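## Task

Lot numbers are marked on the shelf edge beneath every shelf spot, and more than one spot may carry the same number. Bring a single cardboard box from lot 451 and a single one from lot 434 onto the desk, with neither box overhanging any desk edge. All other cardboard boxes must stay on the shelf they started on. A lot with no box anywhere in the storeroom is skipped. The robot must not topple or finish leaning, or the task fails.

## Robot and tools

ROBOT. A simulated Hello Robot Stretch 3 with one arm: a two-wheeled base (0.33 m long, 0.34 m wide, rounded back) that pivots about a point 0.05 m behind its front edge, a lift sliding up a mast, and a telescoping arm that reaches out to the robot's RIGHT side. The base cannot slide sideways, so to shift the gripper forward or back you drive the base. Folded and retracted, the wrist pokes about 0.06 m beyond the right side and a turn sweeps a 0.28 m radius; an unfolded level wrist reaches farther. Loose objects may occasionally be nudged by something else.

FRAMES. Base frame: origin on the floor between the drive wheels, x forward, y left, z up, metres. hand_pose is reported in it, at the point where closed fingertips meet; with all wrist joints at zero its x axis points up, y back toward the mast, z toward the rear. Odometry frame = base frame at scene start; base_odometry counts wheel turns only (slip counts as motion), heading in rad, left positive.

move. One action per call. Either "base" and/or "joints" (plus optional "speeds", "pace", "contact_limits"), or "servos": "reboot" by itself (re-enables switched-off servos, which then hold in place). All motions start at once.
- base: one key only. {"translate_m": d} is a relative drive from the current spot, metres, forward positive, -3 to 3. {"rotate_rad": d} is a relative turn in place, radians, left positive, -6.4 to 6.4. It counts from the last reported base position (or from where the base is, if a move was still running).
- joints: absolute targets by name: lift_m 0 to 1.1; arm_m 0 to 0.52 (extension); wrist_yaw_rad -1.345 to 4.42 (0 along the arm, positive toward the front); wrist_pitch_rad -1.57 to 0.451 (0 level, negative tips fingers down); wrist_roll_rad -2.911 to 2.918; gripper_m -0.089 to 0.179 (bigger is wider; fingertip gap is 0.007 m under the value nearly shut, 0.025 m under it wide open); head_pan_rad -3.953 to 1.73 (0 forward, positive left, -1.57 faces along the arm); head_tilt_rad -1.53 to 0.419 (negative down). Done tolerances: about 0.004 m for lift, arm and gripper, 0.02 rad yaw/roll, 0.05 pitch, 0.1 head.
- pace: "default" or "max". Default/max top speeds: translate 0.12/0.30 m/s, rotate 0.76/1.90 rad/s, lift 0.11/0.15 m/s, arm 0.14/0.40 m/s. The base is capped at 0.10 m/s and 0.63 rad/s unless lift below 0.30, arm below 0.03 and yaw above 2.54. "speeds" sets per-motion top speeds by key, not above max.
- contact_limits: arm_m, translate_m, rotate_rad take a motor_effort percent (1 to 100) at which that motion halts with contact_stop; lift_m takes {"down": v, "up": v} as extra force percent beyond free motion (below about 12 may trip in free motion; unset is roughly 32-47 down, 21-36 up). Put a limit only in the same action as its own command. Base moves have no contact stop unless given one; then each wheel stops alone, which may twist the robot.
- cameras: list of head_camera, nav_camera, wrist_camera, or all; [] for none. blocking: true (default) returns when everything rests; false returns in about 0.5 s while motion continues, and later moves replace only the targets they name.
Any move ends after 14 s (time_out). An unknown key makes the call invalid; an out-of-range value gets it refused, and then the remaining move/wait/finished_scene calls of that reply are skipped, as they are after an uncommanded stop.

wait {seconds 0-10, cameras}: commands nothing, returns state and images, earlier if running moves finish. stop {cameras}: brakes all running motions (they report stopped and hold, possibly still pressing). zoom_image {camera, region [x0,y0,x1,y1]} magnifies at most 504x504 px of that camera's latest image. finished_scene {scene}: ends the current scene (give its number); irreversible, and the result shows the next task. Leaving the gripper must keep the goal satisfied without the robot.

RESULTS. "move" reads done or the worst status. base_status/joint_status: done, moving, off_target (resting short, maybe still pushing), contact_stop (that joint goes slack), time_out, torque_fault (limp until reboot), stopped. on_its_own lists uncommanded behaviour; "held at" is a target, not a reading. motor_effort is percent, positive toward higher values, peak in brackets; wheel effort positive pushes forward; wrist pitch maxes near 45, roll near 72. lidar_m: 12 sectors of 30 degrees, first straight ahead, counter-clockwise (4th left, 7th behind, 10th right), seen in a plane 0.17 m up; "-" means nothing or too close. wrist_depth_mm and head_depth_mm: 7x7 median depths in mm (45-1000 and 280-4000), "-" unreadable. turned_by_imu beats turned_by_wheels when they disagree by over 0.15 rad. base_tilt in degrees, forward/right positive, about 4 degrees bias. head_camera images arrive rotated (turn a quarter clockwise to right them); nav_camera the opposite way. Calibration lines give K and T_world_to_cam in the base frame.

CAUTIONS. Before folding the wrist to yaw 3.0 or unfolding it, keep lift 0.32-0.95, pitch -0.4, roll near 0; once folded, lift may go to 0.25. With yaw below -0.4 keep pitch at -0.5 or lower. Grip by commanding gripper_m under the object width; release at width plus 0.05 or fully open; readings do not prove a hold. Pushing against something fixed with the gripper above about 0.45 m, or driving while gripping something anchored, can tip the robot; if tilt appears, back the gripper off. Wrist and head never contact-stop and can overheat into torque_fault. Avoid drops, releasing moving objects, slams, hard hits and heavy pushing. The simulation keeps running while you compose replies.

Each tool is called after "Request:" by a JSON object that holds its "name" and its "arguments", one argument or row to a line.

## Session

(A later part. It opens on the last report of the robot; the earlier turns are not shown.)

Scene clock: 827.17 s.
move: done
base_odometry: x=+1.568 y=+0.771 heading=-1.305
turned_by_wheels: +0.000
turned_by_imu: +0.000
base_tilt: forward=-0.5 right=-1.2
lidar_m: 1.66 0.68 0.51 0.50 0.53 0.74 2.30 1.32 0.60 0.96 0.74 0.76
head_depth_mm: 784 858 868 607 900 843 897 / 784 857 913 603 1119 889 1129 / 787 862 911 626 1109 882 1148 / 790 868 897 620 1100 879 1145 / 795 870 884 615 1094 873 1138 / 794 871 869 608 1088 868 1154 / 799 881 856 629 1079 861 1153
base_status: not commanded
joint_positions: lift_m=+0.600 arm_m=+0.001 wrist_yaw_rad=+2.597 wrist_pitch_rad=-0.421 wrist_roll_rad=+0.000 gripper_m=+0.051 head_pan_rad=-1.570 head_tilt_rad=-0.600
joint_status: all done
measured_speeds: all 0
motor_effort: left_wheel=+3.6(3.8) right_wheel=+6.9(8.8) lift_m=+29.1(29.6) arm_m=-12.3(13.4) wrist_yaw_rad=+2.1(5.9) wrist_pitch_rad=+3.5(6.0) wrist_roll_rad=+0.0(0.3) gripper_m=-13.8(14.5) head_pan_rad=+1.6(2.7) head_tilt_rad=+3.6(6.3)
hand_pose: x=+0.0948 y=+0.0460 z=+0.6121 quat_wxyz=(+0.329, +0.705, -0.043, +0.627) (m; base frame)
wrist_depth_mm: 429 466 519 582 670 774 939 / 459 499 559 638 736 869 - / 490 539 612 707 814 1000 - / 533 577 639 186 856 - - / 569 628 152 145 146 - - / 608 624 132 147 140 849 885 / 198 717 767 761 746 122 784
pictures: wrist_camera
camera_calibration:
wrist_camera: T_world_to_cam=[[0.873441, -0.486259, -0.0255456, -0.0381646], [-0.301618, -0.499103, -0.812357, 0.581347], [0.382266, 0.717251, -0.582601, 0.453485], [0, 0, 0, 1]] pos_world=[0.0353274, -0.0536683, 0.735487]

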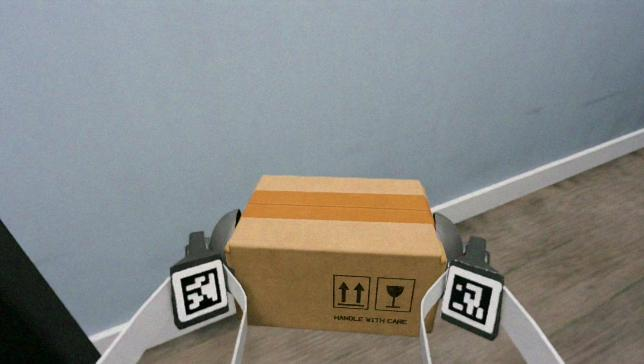

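Request:
{"name": "move", "arguments": {
  "joints": {"lift_m": 0.28},
  "pace": "max",
  "cameras": []
}}

Request:
{"name": "move", "arguments": {
  "base": {"translate_m": -1.737},
  "pace": "max",
  "cameras": []
}}

Request:
{"name": "move", "arguments": {
  "base": {"rotate_rad": 1.571},
  "pace": "max",
  "cameras": []
}}

Request:
{"name": "move", "arguments": {
  "base": {"translate_m": -2.045},
  "pace": "max",
  "cameras": []
}}

Request:
{"name": "move", "arguments": {
  "base": {"rotate_rad": -1.595},
  "pace": "max",
  "cameras": []
}}

Request:
{"name": "move", "arguments": {
  "base": {"translate_m": 1.09},
  "pace": "max",
  "cameras": ["head_camera"]
}}

Scene clock: 838.17 s.
move: done
base_odometry: x=+1.568 y=+0.771 heading=-1.305
turned_by_wheels: +0.000
turned_by_imu: +0.000
base_tilt: forward=-0.3 right=-1.3
lidar_m: 1.66 0.68 0.51 0.50 0.52 0.74 2.30 1.31 0.60 0.96 0.74 0.76
head_depth_mm: 779 857 873 610 899 845 902 / 781 861 910 603 1122 890 1125 / 784 865 910 626 1112 887 1155 / 791 866 891 621 1099 880 1146 / 791 873 884 615 1092 876 1137 / 793 874 874 607 1085 868 1171 / 801 880 856 630 1082 862 1155
base_status: not commanded
joint_positions: lift_m=+0.280 arm_m=+0.001 wrist_yaw_rad=+2.597 wrist_pitch_rad=-0.423 wrist_roll_rad=+0.000 gripper_m=+0.051 head_pan_rad=-1.570 head_tilt_rad=-0.600
joint_status: all done
measured_speeds: all 0
motor_effort: left_wheel=+3.3(4.0) right_wheel=+7.8(8.7) lift_m=+26.6(28.7) arm_m=-7.1(9.8) wrist_yaw_rad=+2.7(3.4) wrist_pitch_rad=+3.8(3.9) wrist_roll_rad=-0.1(0.3) gripper_m=-14.0(14.5) head_pan_rad=+1.6(2.3) head_tilt_rad=+3.8(4.2)
hand_pose: x=+0.0947 y=+0.0458 z=+0.2916 quat_wxyz=(+0.329, +0.705, -0.043, +0.626) (m; base frame)
wrist_depth_mm: 430 467 520 584 666 777 926 / 461 503 561 638 728 868 - / 493 545 610 696 798 871 894 / 529 574 627 186 718 711 716 / 554 584 152 146 146 595 595 / 499 504 132 147 140 475 498 / 199 259 272 423 420 121 435
pictures: none
No camera images: "cameras" was empty.

Scene clock: 845.33 s.
move: done
base_odometry: x=+1.112 y=+2.447 heading=-1.305
turned_by_wheels: +0.000
turned_by_imu: -0.002
base_tilt: forward=-0.4 right=-1.1
lidar_m: 1.92 0.79 0.59 0.58 0.61 0.59 0.58 0.60 0.85 2.67 0.63 0.64
head_depth_mm: 1972 1890 1805 1728 1698 1481 1263 / 2664 2947 2818 2405 1909 1533 1261 / 2718 2988 3258 2540 1903 1493 1253 / 2695 2969 3329 2535 1875 1490 1250 / 2757 2974 3279 2490 1859 1483 1236 / 2746 2965 3181 2476 1858 1484 1240 / 2711 2916 3273 2446 1836 1348 1201
base_status: done
joint_positions: lift_m=+0.280 arm_m=+0.001 wrist_yaw_rad=+2.597 wrist_pitch_rad=-0.423 wrist_roll_rad=+0.000 gripper_m=+0.051 head_pan_rad=-1.570 head_tilt_rad=-0.600
joint_status: not commanded
measured_speeds: all 0
motor_effort: left_wheel=-0.1(11.8) right_wheel=-5.1(17.5) lift_m=+28.4(31.3) arm_m=-0.2(7.0) wrist_yaw_rad=+2.2(4.1) wrist_pitch_rad=+3.8(3.9) wrist_roll_rad=-0.2(0.3) gripper_m=-13.9(14.6) head_pan_rad=+1.7(2.6) head_tilt_rad=+2.8(3.9)
hand_pose: x=+0.0946 y=+0.0459 z=+0.2916 quat_wxyz=(+0.329, +0.705, -0.043, +0.626) (m; base frame)
wrist_depth_mm: 491 538 592 663 766 897 - / 522 575 638 735 827 979 - / 554 618 694 777 858 891 902 / 590 653 701 185 723 718 712 / 601 612 153 145 145 596 589 / 503 507 132 147 140 477 497 / 198 258 272 421 425 121 439
pictures: none
No camera images: "cameras" was empty.

Scene clock: 847.43 s.
move: done
base_odometry: x=+1.112 y=+2.447 heading=+0.265
turned_by_wheels: +1.571
turned_by_imu: +1.540
base_tilt: forward=-0.2 right=-1.2
lidar_m: 0.58 0.60 0.59 0.57 0.60 0.84 2.48 0.63 0.63 2.06 0.80 0.59
head_depth_mm: 1895 1687 1373 1450 1633 1431 1221 / 2657 2138 2258 2313 1778 1513 1259 / 3582 3932 3467 2567 1898 1504 1258 / 3563 3896 3934 2496 1901 1502 1245 / 3526 3866 3557 2483 1858 1489 1244 / 2254 2327 2450 2288 1854 1485 1233 / 1552 1600 1628 1677 1703 1479 1220
base_status: done
joint_positions: lift_m=+0.280 arm_m=+0.001 wrist_yaw_rad=+2.597 wrist_pitch_rad=-0.423 wrist_roll_rad=+0.000 gripper_m=+0.051 head_pan_rad=-1.570 head_tilt_rad=-0.600
joint_status: not commanded
measured_speeds: all 0
motor_effort: left_wheel=-6.0(15.2) right_wheel=+9.0(14.3) lift_m=+29.7(31.9) arm_m=-8.8(8.8) wrist_yaw_rad=+1.6(2.9) wrist_pitch_rad=+3.8(3.8) wrist_roll_rad=-0.1(0.4) gripper_m=-14.0(14.4) head_pan_rad=+1.6(1.9) head_tilt_rad=+2.9(3.5)
hand_pose: x=+0.0946 y=+0.0459 z=+0.2916 quat_wxyz=(+0.329, +0.705, -0.043, +0.626) (m; base frame)
wrist_depth_mm: 484 - - - 726 585 466 / - - - - 789 607 476 / - - 698 794 830 631 500 / 587 658 709 186 723 647 510 / 604 606 152 145 145 587 518 / 509 502 132 147 140 474 497 / 198 259 272 420 416 122 442
pictures: none
No camera images: "cameras" was empty.

Scene clock: 855.67 s.
move: done
base_odometry: x=-0.861 y=+1.910 heading=+0.266
turned_by_wheels: +0.000
turned_by_imu: -0.003
base_tilt: forward=-0.3 right=-1.1
lidar_m: 2.22 0.86 0.64 0.62 0.65 0.90 1.15 1.10 1.06 3.69 1.59 1.21
head_depth_mm: 3462 3563 1770 1212 1809 1533 1261 / 3463 3822 2071 2576 1914 1518 1256 / 3561 3893 3851 2543 1923 1509 1255 / 3379 3727 3845 2524 1889 1497 1245 / 3546 3827 3811 2506 1868 1481 1240 / 3586 3796 3700 2476 1862 1484 1240 / 3137 3238 3220 2447 1838 1467 1228
base_status: done
joint_positions: lift_m=+0.280 arm_m=+0.001 wrist_yaw_rad=+2.597 wrist_pitch_rad=-0.423 wrist_roll_rad=+0.000 gripper_m=+0.051 head_pan_rad=-1.570 head_tilt_rad=-0.600
joint_status: not commanded
measured_speeds: all 0
motor_effort: left_wheel=-2.7(13.6) right_wheel=-7.0(15.3) lift_m=+24.9(29.1) arm_m=-5.5(13.3) wrist_yaw_rad=+2.2(3.4) wrist_pitch_rad=+3.7(3.9) wrist_roll_rad=+0.0(0.3) gripper_m=-13.7(14.6) head_pan_rad=+0.5(1.8) head_tilt_rad=+2.3(3.4)
hand_pose: x=+0.0946 y=+0.0459 z=+0.2916 quat_wxyz=(+0.329, +0.705, -0.043, +0.626) (m; base frame)
wrist_depth_mm: - - - - - - - / - - - - 933 - - / - - 758 838 912 925 904 / 629 688 746 185 721 714 700 / 613 613 153 145 145 588 581 / 502 506 132 147 139 477 499 / 200 260 272 421 421 122 435
pictures: none
No camera images: "cameras" was empty.

Scene clock: 857.77 s.
move: done
base_odometry: x=-0.861 y=+1.910 heading=-1.329
turned_by_wheels: -1.595
turned_by_imu: -1.564
base_tilt: forward=-0.3 right=-1.2
lidar_m: 3.69 1.60 1.21 2.27 0.87 0.64 0.62 0.65 0.90 1.15 1.10 1.06
head_depth_mm: 946 1041 1152 1287 1485 1506 1272 / 945 1042 1155 1297 1489 1519 1254 / 951 1040 1162 1302 1491 1497 1253 / 953 1043 1163 1306 1489 1503 1245 / 951 1040 1164 1315 1490 1497 1255 / 952 1048 1158 1313 1503 1482 1239 / 956 1046 1172 1311 1499 1464 1231
base_status: done
joint_positions: lift_m=+0.280 arm_m=+0.001 wrist_yaw_rad=+2.597 wrist_pitch_rad=-0.423 wrist_roll_rad=+0.000 gripper_m=+0.051 head_pan_rad=-1.570 head_tilt_rad=-0.600
joint_status: not commanded
measured_speeds: all 0
motor_effort: left_wheel=+4.6(15.3) right_wheel=-8.4(14.5) lift_m=+24.3(25.7) arm_m=-12.5(13.1) wrist_yaw_rad=+1.8(3.1) wrist_pitch_rad=+3.7(3.9) wrist_roll_rad=+0.0(0.4) gripper_m=-13.9(14.5) head_pan_rad=+1.1(1.5) head_tilt_rad=+2.1(2.9)
hand_pose: x=+0.0946 y=+0.0459 z=+0.2916 quat_wxyz=(+0.329, +0.705, -0.043, +0.626) (m; base frame)
wrist_depth_mm: - - - - - - - / - - - - - - - / 945 929 924 919 924 903 901 / 749 744 734 185 717 715 702 / 607 609 153 146 145 589 583 / 505 503 133 147 139 470 504 / 199 261 272 418 421 121 436
pictures: none
No camera images: "cameras" was empty.

Scene clock: 862.73 s.
move: done
base_odometry: x=-0.600 y=+0.852 heading=-1.329
turned_by_wheels: +0.000
turned_by_imu: +0.001
base_tilt: forward=-0.3 right=-1.1
lidar_m: 2.59 1.57 1.16 1.12 1.17 1.76 1.71 1.63 0.76 1.17 0.69 1.19
head_depth_mm: 962 1055 1176 1202 849 676 1208 / 963 1053 1178 1134 846 671 1179 / 962 1062 1184 1129 838 668 1194 / 963 1061 1176 1115 834 662 1188 / 966 1066 1181 1102 826 658 1182 / 966 1061 1179 1089 821 654 1163 / 969 1069 1185 1087 813 649 1176
base_status: done
joint_positions: lift_m=+0.280 arm_m=+0.001 wrist_yaw_rad=+2.598 wrist_pitch_rad=-0.423 wrist_roll_rad=+0.000 gripper_m=+0.051 head_pan_rad=-1.570 head_tilt_rad=-0.600
joint_status: not commanded
measured_speeds: all 0
motor_effort: left_wheel=+4.1(13.6) right_wheel=+0.6(14.1) lift_m=+25.4(26.5) arm_m=-10.9(13.3) wrist_yaw_rad=+1.8(3.2) wrist_pitch_rad=+3.8(3.9) wrist_roll_rad=-0.1(0.4) gripper_m=-13.9(14.6) head_pan_rad=+0.2(1.4) head_tilt_rad=+0.9(2.6)
hand_pose: x=+0.0946 y=+0.0459 z=+0.2916 quat_wxyz=(+0.329, +0.705, -0.043, +0.626) (m; base frame)
wrist_depth_mm: 913 - - - - - - / 986 - - - - - - / 968 951 944 912 900 895 904 / 749 757 737 185 716 723 705 / 613 609 153 145 145 589 586 / 504 502 132 147 140 472 503 / 198 259 273 420 421 122 438
pictures: head_camera (sideways)
camera_calibration:
head_camera: T_world_to_cam=[[-0.0467372, 0.519955, -0.852914, 1.12546], [0.997502, -0.020985, -0.0674531, 0.0813379], [-0.0529709, -0.853936, -0.517675, 0.629612], [0, 0, 0, 1]] pos_world=[0.00481747, -0.045835, 1.29134]

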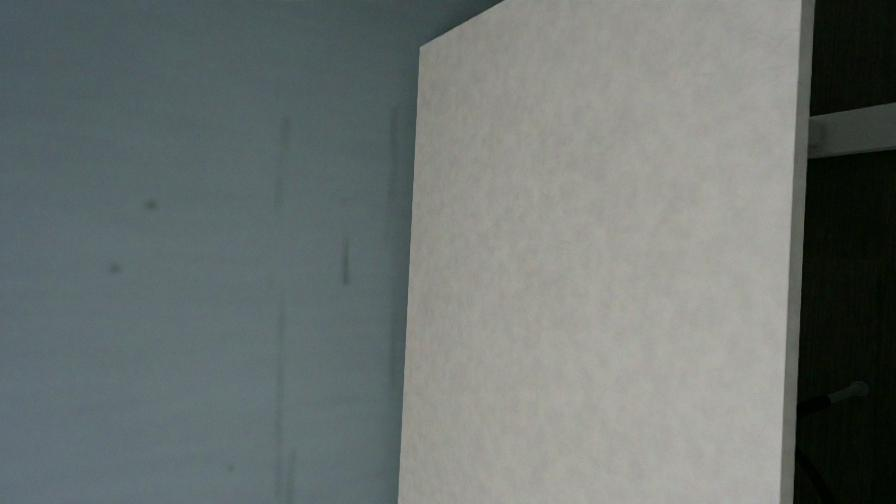

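Request:
{"name": "move", "arguments": {
  "joints": {"lift_m": 0.82},
  "pace": "max",
  "cameras": []
}}

Request:
{"name": "move", "arguments": {
  "joints": {"wrist_yaw_rad": 0.0, "wrist_pitch_rad": -0.3},
  "speeds": {"wrist_yaw_rad": 1.5},
  "cameras": []
}}

Request:
{"name": "move", "arguments": {
  "joints": {"arm_m": 0.25},
  "cameras": []
}}

Request:
{"name": "move", "arguments": {
  "joints": {"lift_m": 0.735},
  "cameras": []
}}

Request:
{"name": "move", "arguments": {
  "joints": {"lift_m": 0.711},
  "speeds": {"lift_m": 0.025},
  "contact_limits": {"lift_m": {"down": 14}},
  "cameras": ["wrist_camera"]
}}

Scene clock: 881.53 s.
move: done
base_odometry: x=-0.600 y=+0.852 heading=-1.329
turned_by_wheels: +0.000
turned_by_imu: +0.000
base_tilt: forward=-0.3 right=-1.2
lidar_m: 2.58 1.56 1.16 1.12 1.17 1.76 1.71 1.63 0.76 1.17 0.69 1.19
head_depth_mm: 959 1054 1174 1201 849 675 1235 / 963 1062 1177 1138 844 670 1227 / 967 1059 1182 1130 834 666 1193 / 963 1057 1178 1117 832 662 591 / 966 1066 1176 1110 825 659 592 / 967 1064 1183 1090 818 656 1162 / 972 1071 1187 1075 813 651 1178
base_status: not commanded
joint_positions: lift_m=+0.820 arm_m=+0.001 wrist_yaw_rad=+2.598 wrist_pitch_rad=-0.423 wrist_roll_rad=+0.000 gripper_m=+0.051 head_pan_rad=-1.570 head_tilt_rad=-0.600
joint_status: all done
measured_speeds: all 0
motor_effort: left_wheel=+3.9(4.5) right_wheel=-0.1(1.1) lift_m=+28.9(34.1) arm_m=-8.5(10.3) wrist_yaw_rad=+1.4(3.4) wrist_pitch_rad=+3.8(3.9) wrist_roll_rad=+0.0(0.3) gripper_m=-14.2(14.7) head_pan_rad=+0.2(0.8) head_tilt_rad=+1.3(2.2)
hand_pose: x=+0.0946 y=+0.0459 z=+0.8315 quat_wxyz=(+0.329, +0.705, -0.042, +0.626) (m; base frame)
wrist_depth_mm: 932 - - - - - - / 984 - - - - - - / - - - - - - - / - - - 185 - - - / - - 152 146 145 - - / - 124 132 147 140 - - / 199 989 - - 989 122 -
pictures: none
No camera images: "cameras" was empty.

Scene clock: 884.07 s.
move: done
base_odometry: x=-0.600 y=+0.852 heading=-1.329
turned_by_wheels: +0.000
turned_by_imu: +0.000
base_tilt: forward=-0.2 right=-1.2
lidar_m: 2.60 1.57 1.16 1.12 1.17 1.76 1.71 1.63 0.76 1.17 0.69 1.19
head_depth_mm: 958 1057 1179 1213 851 675 1233 / 964 1055 1172 1130 844 670 1219 / 961 1059 1174 1125 839 521 435 / 959 1053 1174 1118 829 500 321 / 967 1062 1183 1103 826 621 1182 / 967 1063 1186 1091 817 655 1162 / 968 1064 1191 1081 812 652 1179
base_status: not commanded
joint_positions: lift_m=+0.820 arm_m=+0.001 wrist_yaw_rad=+0.003 wrist_pitch_rad=-0.330 wrist_roll_rad=+0.000 gripper_m=+0.051 head_pan_rad=-1.570 head_tilt_rad=-0.600
joint_status: all done
measured_speeds: all 0
motor_effort: left_wheel=+4.5(4.6) right_wheel=-0.5(0.9) lift_m=+24.5(28.9) arm_m=-7.5(8.8) wrist_yaw_rad=-2.4(7.9) wrist_pitch_rad=+5.2(7.4) wrist_roll_rad=+0.0(0.3) gripper_m=-13.7(14.4) head_pan_rad=-0.2(0.7) head_tilt_rad=+1.3(2.1)
hand_pose: x=-0.0208 y=-0.3801 z=+0.8528 quat_wxyz=(+0.698, +0.118, -0.697, -0.116) (m; base frame)
wrist_depth_mm: - - - - - - - / - - - - - - - / - - - - - - - / 443 - - 176 174 - - / - - 152 146 145 - - / - 123 132 147 140 122 - / - 124 262 262 258 119 272
pictures: none
No camera images: "cameras" was empty.

Scene clock: 887.13 s.
move: done
base_odometry: x=-0.600 y=+0.852 heading=-1.329
turned_by_wheels: +0.000
turned_by_imu: +0.000
base_tilt: forward=-0.3 right=-1.1
lidar_m: 2.59 1.57 1.16 1.12 1.17 1.76 1.71 1.63 0.76 1.17 0.69 1.19
head_depth_mm: 962 1056 1167 1214 850 308 - / 957 1060 1170 1131 382 330 1171 / 964 1055 1174 1122 430 648 1192 / 960 1062 1178 1118 458 645 1193 / 962 1061 1185 1105 823 658 1185 / 967 1064 1181 1095 820 655 1162 / 965 1068 1186 1076 813 653 1176
base_status: not commanded
joint_positions: lift_m=+0.820 arm_m=+0.250 wrist_yaw_rad=+0.003 wrist_pitch_rad=-0.330 wrist_roll_rad=+0.000 gripper_m=+0.051 head_pan_rad=-1.570 head_tilt_rad=-0.600
joint_status: all done
measured_speeds: all 0
motor_effort: left_wheel=+3.8(4.5) right_wheel=+0.3(1.1) lift_m=+29.3(29.3) arm_m=+13.1(15.3) wrist_yaw_rad=-4.3(4.3) wrist_pitch_rad=+5.0(5.2) wrist_roll_rad=+0.1(0.3) gripper_m=-14.5(14.5) head_pan_rad=+0.3(0.8) head_tilt_rad=+0.8(1.8)
hand_pose: x=-0.0208 y=-0.6296 z=+0.8529 quat_wxyz=(+0.698, +0.117, -0.697, -0.115) (m; base frame)
wrist_depth_mm: - - - - - - - / - - - - - - - / - - - - - - - / - - - 176 174 - - / - - 152 146 145 - - / - 123 133 147 140 122 - / - 260 261 260 259 119 271
pictures: none
No camera images: "cameras" was empty.

Scene clock: 888.73 s.
move: done
base_odometry: x=-0.600 y=+0.852 heading=-1.329
turned_by_wheels: +0.000
turned_by_imu: +0.000
base_tilt: forward=-0.2 right=-1.0
lidar_m: 2.59 1.56 1.16 1.12 1.17 1.76 1.71 1.63 0.76 1.17 0.69 1.19
head_depth_mm: 958 1056 1176 1197 850 676 590 / 960 1056 1176 1136 844 411 347 / 965 1060 1173 1128 499 475 1189 / 960 1062 1180 1113 578 565 1193 / 967 1062 1184 1103 824 658 1184 / 967 1062 1174 1096 818 655 1158 / 971 1067 1184 1080 816 653 1174
base_status: not commanded
joint_positions: lift_m=+0.735 arm_m=+0.250 wrist_yaw_rad=+0.003 wrist_pitch_rad=-0.330 wrist_roll_rad=+0.000 gripper_m=+0.051 head_pan_rad=-1.570 head_tilt_rad=-0.600
joint_status: all done
measured_speeds: all 0
motor_effort: left_wheel=+4.0(4.5) right_wheel=-0.2(0.9) lift_m=+24.6(28.7) arm_m=+13.6(13.8) wrist_yaw_rad=-4.1(4.4) wrist_pitch_rad=+4.9(5.2) wrist_roll_rad=-0.2(0.3) gripper_m=-13.9(14.5) head_pan_rad=-0.3(0.9) head_tilt_rad=+0.7(1.5)
hand_pose: x=-0.0208 y=-0.6296 z=+0.7680 quat_wxyz=(+0.698, +0.117, -0.697, -0.115) (m; base frame)
wrist_depth_mm: - - - - - - - / - - - - - - - / - - - - - - - / - - - 176 175 - - / 254 254 153 145 146 249 246 / 210 204 133 147 140 193 206 / 185 124 174 168 168 119 176
pictures: none
No camera images: "cameras" was empty.

Scene clock: 890.10 s.
move: done
base_odometry: x=-0.600 y=+0.852 heading=-1.329
turned_by_wheels: +0.000
turned_by_imu: +0.000
base_tilt: forward=-0.3 right=-1.1
lidar_m: 2.60 1.57 1.16 1.12 1.17 1.76 1.70 1.63 0.76 1.17 0.69 1.19
head_depth_mm: 958 1065 1174 1204 853 674 604 / 964 1058 1174 1138 842 435 362 / 960 1054 1171 1123 836 487 1188 / 963 1059 1181 1119 761 515 1186 / 966 1066 1187 1110 823 658 1180 / 967 1061 1179 1085 819 655 1170 / 971 1070 1179 1084 814 652 1179
base_status: not commanded
joint_positions: lift_m=+0.711 arm_m=+0.250 wrist_yaw_rad=+0.003 wrist_pitch_rad=-0.301 wrist_roll_rad=+0.000 gripper_m=+0.051 head_pan_rad=-1.570 head_tilt_rad=-0.600
joint_status: all done
measured_speeds: all 0
motor_effort: left_wheel=+4.3(4.5) right_wheel=-0.5(0.8) lift_m=+21.0(25.2) arm_m=+13.7(13.7) wrist_yaw_rad=-2.8(4.2) wrist_pitch_rad=-0.3(5.0) wrist_roll_rad=-0.1(0.2) gripper_m=-14.0(14.3) head_pan_rad=-0.6(0.7) head_tilt_rad=+0.2(1.4)
contact_limits: lift_m down 14 (down: maximum 72; up: maximum 65)
hand_pose: x=-0.0208 y=-0.6326 z=+0.7508 quat_wxyz=(+0.700, +0.107, -0.699, -0.105) (m; base frame)
wrist_depth_mm: - - - - - - - / - - - - - - - / - - - - - - - / 279 265 262 174 174 270 269 / 231 229 151 144 147 226 224 / 189 188 132 146 140 173 185 / 161 151 155 156 154 121 157
pictures: wrist_camera
camera_calibration:
wrist_camera: T_world_to_cam=[[-0.998877, -0.0424881, -0.0209753, -0.0252686], [-0.00209617, 0.48186, -0.876246, 0.995159], [0.0473372, -0.875218, -0.481408, -0.0250438], [0, 0, 0, 1]] pos_world=[-0.0219686, -0.50252, 0.859418]

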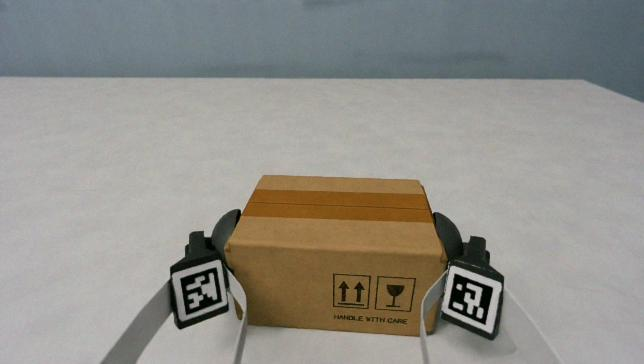

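Request:
{"name": "move", "arguments": {
  "joints": {"lift_m": 0.714},
  "speeds": {"lift_m": 0.025},
  "cameras": []
}}

Request:
{"name": "move", "arguments": {
  "joints": {"gripper_m": 0.12},
  "cameras": []
}}

Request:
{"name": "move", "arguments": {
  "joints": {"gripper_m": 0.179},
  "cameras": ["wrist_camera"]
}}

Request:
{"name": "move", "arguments": {
  "joints": {"arm_m": 0.0},
  "speeds": {"arm_m": 0.2},
  "cameras": ["wrist_camera", "head_camera"]
}}

Scene clock: 931.83 s.
move: done
base_odometry: x=-0.600 y=+0.852 heading=-1.329
turned_by_wheels: +0.000
turned_by_imu: +0.000
base_tilt: forward=-0.4 right=-1.1
lidar_m: 2.59 1.57 1.16 1.12 1.17 1.76 1.71 1.63 0.76 1.17 0.68 1.19
head_depth_mm: 956 1060 1175 1200 851 672 605 / 960 1064 1176 1134 844 434 359 / 961 1054 1180 1124 833 487 1189 / 961 1054 1179 1110 759 514 1185 / 964 1062 1188 1095 824 658 1188 / 969 1062 1186 1096 817 656 1164 / 968 1068 1191 1084 811 652 1181
base_status: not commanded
joint_positions: lift_m=+0.714 arm_m=+0.250 wrist_yaw_rad=+0.003 wrist_pitch_rad=-0.310 wrist_roll_rad=+0.000 gripper_m=+0.051 head_pan_rad=-1.570 head_tilt_rad=-0.600
joint_status: all done
measured_speeds: all 0
motor_effort: left_wheel=+4.1(4.4) right_wheel=-0.2(1.1) lift_m=+30.4(30.7) arm_m=+12.1(13.3) wrist_yaw_rad=-2.8(4.2) wrist_pitch_rad=+1.3(1.8) wrist_roll_rad=+0.2(0.3) gripper_m=-13.5(14.5) head_pan_rad=-0.6(0.8) head_tilt_rad=+0.2(0.8)
hand_pose: x=-0.0208 y=-0.6317 z=+0.7517 quat_wxyz=(+0.699, +0.110, -0.698, -0.108) (m; base frame)
wrist_depth_mm: - - - - - - - / - - - - - - - / - - - - - - - / 276 264 261 175 174 271 268 / 230 229 152 145 145 224 223 / 189 188 132 147 139 173 185 / 161 151 156 157 154 122 157
pictures: none
No camera images: "cameras" was empty.

Scene clock: 933.07 s.
move: done
base_odometry: x=-0.600 y=+0.852 heading=-1.329
turned_by_wheels: +0.000
turned_by_imu: +0.000
base_tilt: forward=-0.2 right=-1.2
lidar_m: 2.59 1.56 1.16 1.12 1.17 1.76 1.70 1.64 0.76 1.17 0.69 1.19
head_depth_mm: 960 1056 1173 1206 848 677 605 / 962 1063 1181 1135 841 434 359 / 967 1059 1179 1128 835 487 1195 / 964 1062 1180 1109 759 514 1193 / 969 1067 1173 1097 821 660 1181 / 970 1062 1185 1091 819 654 1160 / 968 1065 1182 1079 809 651 1174
base_status: not commanded
joint_positions: lift_m=+0.714 arm_m=+0.250 wrist_yaw_rad=+0.003 wrist_pitch_rad=-0.313 wrist_roll_rad=+0.000 gripper_m=+0.120 head_pan_rad=-1.570 head_tilt_rad=-0.600
joint_status: all done
measured_speeds: all 0
motor_effort: left_wheel=+4.3(4.6) right_wheel=+0.1(0.9) lift_m=+30.2(30.9) arm_m=+12.1(13.1) wrist_yaw_rad=-2.9(4.6) wrist_pitch_rad=+2.0(2.1) wrist_roll_rad=-0.1(0.3) gripper_m=+0.6(78.6) head_pan_rad=-0.9(1.1) head_tilt_rad=-0.2(1.0)
hand_pose: x=-0.0208 y=-0.6313 z=+0.7509 quat_wxyz=(+0.699, +0.111, -0.698, -0.110) (m; base frame)
wrist_depth_mm: - - - - - - - / - - - - - - - / - - - - - - - / 276 261 259 173 181 267 265 / 229 228 151 143 144 213 223 / 188 126 151 147 144 125 184 / 160 150 159 158 154 129 148
pictures: none
No camera images: "cameras" was empty.

Scene clock: 934.20 s.
move: done
base_odometry: x=-0.600 y=+0.852 heading=-1.329
turned_by_wheels: +0.000
turned_by_imu: +0.000
base_tilt: forward=-0.2 right=-1.2
lidar_m: 2.59 1.57 1.16 1.12 1.17 1.76 1.71 1.63 0.76 1.17 0.68 1.19
head_depth_mm: 955 1058 1168 1211 849 674 603 / 959 1056 1183 1140 844 434 359 / 963 1057 1174 1130 835 486 1196 / 968 1061 1181 1124 760 513 1193 / 961 1057 1185 1109 817 659 1185 / 970 1066 1186 1090 817 655 1164 / 966 1065 1182 1079 813 651 1182
base_status: not commanded
joint_positions: lift_m=+0.714 arm_m=+0.250 wrist_yaw_rad=+0.003 wrist_pitch_rad=-0.313 wrist_roll_rad=+0.000 gripper_m=+0.179 head_pan_rad=-1.570 head_tilt_rad=-0.600
joint_status: all done
measured_speeds: all 0
motor_effort: left_wheel=+4.0(4.5) right_wheel=-0.7(1.1) lift_m=+30.5(31.0) arm_m=+12.5(13.1) wrist_yaw_rad=-2.6(4.4) wrist_pitch_rad=+1.9(2.1) wrist_roll_rad=-0.1(0.3) gripper_m=+0.6(84.4) head_pan_rad=-0.6(1.2) head_tilt_rad=+0.3(1.0)
hand_pose: x=-0.0208 y=-0.6313 z=+0.7509 quat_wxyz=(+0.699, +0.111, -0.698, -0.110) (m; base frame)
wrist_depth_mm: - - - - - - - / - - - - - - - / - - - - - - - / 276 260 259 173 181 266 264 / 238 227 209 143 149 223 222 / 118 175 174 148 146 184 121 / 118 155 159 158 155 157 108
pictures: wrist_camera
camera_calibration:
wrist_camera: T_world_to_cam=[[-0.998878, -0.0422204, -0.021455, -0.0246908], [-0.00212312, 0.492495, -0.870313, 0.996928], [0.0473114, -0.869291, -0.492032, -0.0121998], [0, 0, 0, 1]] pos_world=[-0.0219693, -0.50263, 0.861106]

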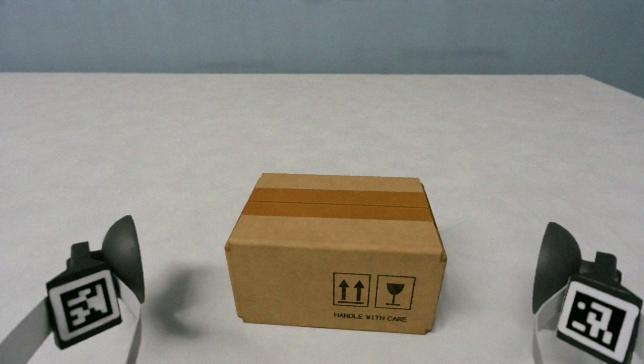

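Scene clock: 937.17 s.
move: done
base_odometry: x=-0.600 y=+0.852 heading=-1.329
turned_by_wheels: +0.000
turned_by_imu: +0.000
base_tilt: forward=-0.2 right=-1.1
lidar_m: 2.59 1.57 1.16 1.12 1.17 1.76 1.71 1.63 0.76 1.17 0.69 1.19
head_depth_mm: 968 1058 1169 1209 850 673 1195 / 964 1059 1172 1130 841 673 1175 / 961 1060 1179 1124 837 666 1171 / 965 1064 1172 1115 776 662 401 / 961 1065 1182 1103 826 659 1152 / 969 1068 1190 1090 818 656 1159 / 964 1062 1189 1086 813 650 1170
base_status: not commanded
joint_positions: lift_m=+0.714 arm_m=+0.001 wrist_yaw_rad=+0.003 wrist_pitch_rad=-0.314 wrist_roll_rad=+0.000 gripper_m=+0.179 head_pan_rad=-1.570 head_tilt_rad=-0.600
joint_status: all done
measured_speeds: all 0
motor_effort: left_wheel=+3.5(4.5) right_wheel=-0.5(0.8) lift_m=+29.8(30.7) arm_m=-12.8(14.6) wrist_yaw_rad=-3.3(4.5) wrist_pitch_rad=+2.1(2.2) wrist_roll_rad=+0.1(0.3) gripper_m=+1.0(1.1) head_pan_rad=-0.8(1.4) head_tilt_rad=-0.5(0.8)
hand_pose: x=-0.0208 y=-0.3818 z=+0.7507 quat_wxyz=(+0.699, +0.112, -0.698, -0.110) (m; base frame)
wrist_depth_mm: - - - - - - - / - - - 367 - - - / - - - 376 - - - / 276 263 261 271 270 270 266 / 239 229 227 227 225 224 222 / 119 183 188 187 187 185 121 / 119 983 957 968 185 182 108
pictures: head_camera (sideways), wrist_camera
camera_calibration:
head_camera: T_world_to_cam=[[-0.0467372, 0.519955, -0.852914, 1.12546], [0.997502, -0.0209851, -0.0674531, 0.0813379], [-0.052971, -0.853936, -0.517675, 0.629612], [0, 0, 0, 1]] pos_world=[0.00481746, -0.045835, 1.29134]
wrist_camera: T_world_to_cam=[[-0.998878, -0.0422045, -0.0214816, -0.0141352], [-0.00212423, 0.493085, -0.869979, 0.87389], [0.0473092, -0.868957, -0.492621, 0.205171], [0, 0, 0, 1]] pos_world=[-0.0219694, -0.253214, 0.861033]

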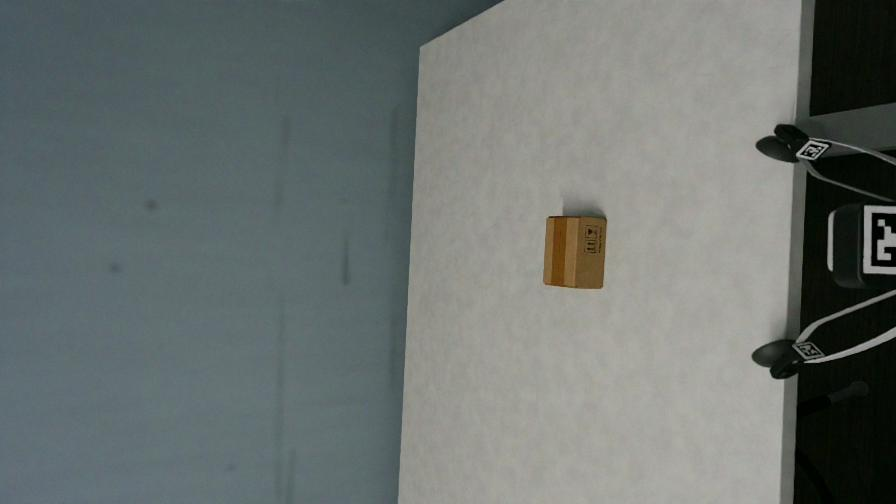

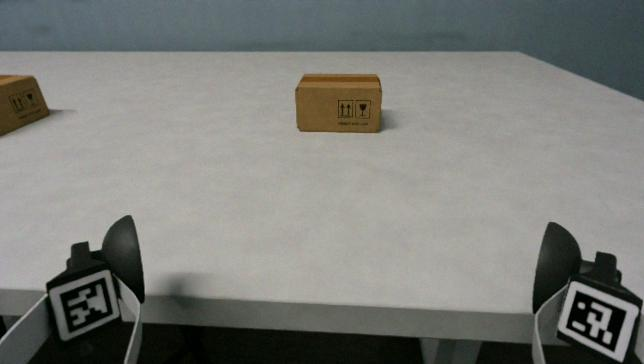

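Request:
{"name": "finished_scene", "arguments": {
  "scene": 2
}}

The scene is finished: the task was done.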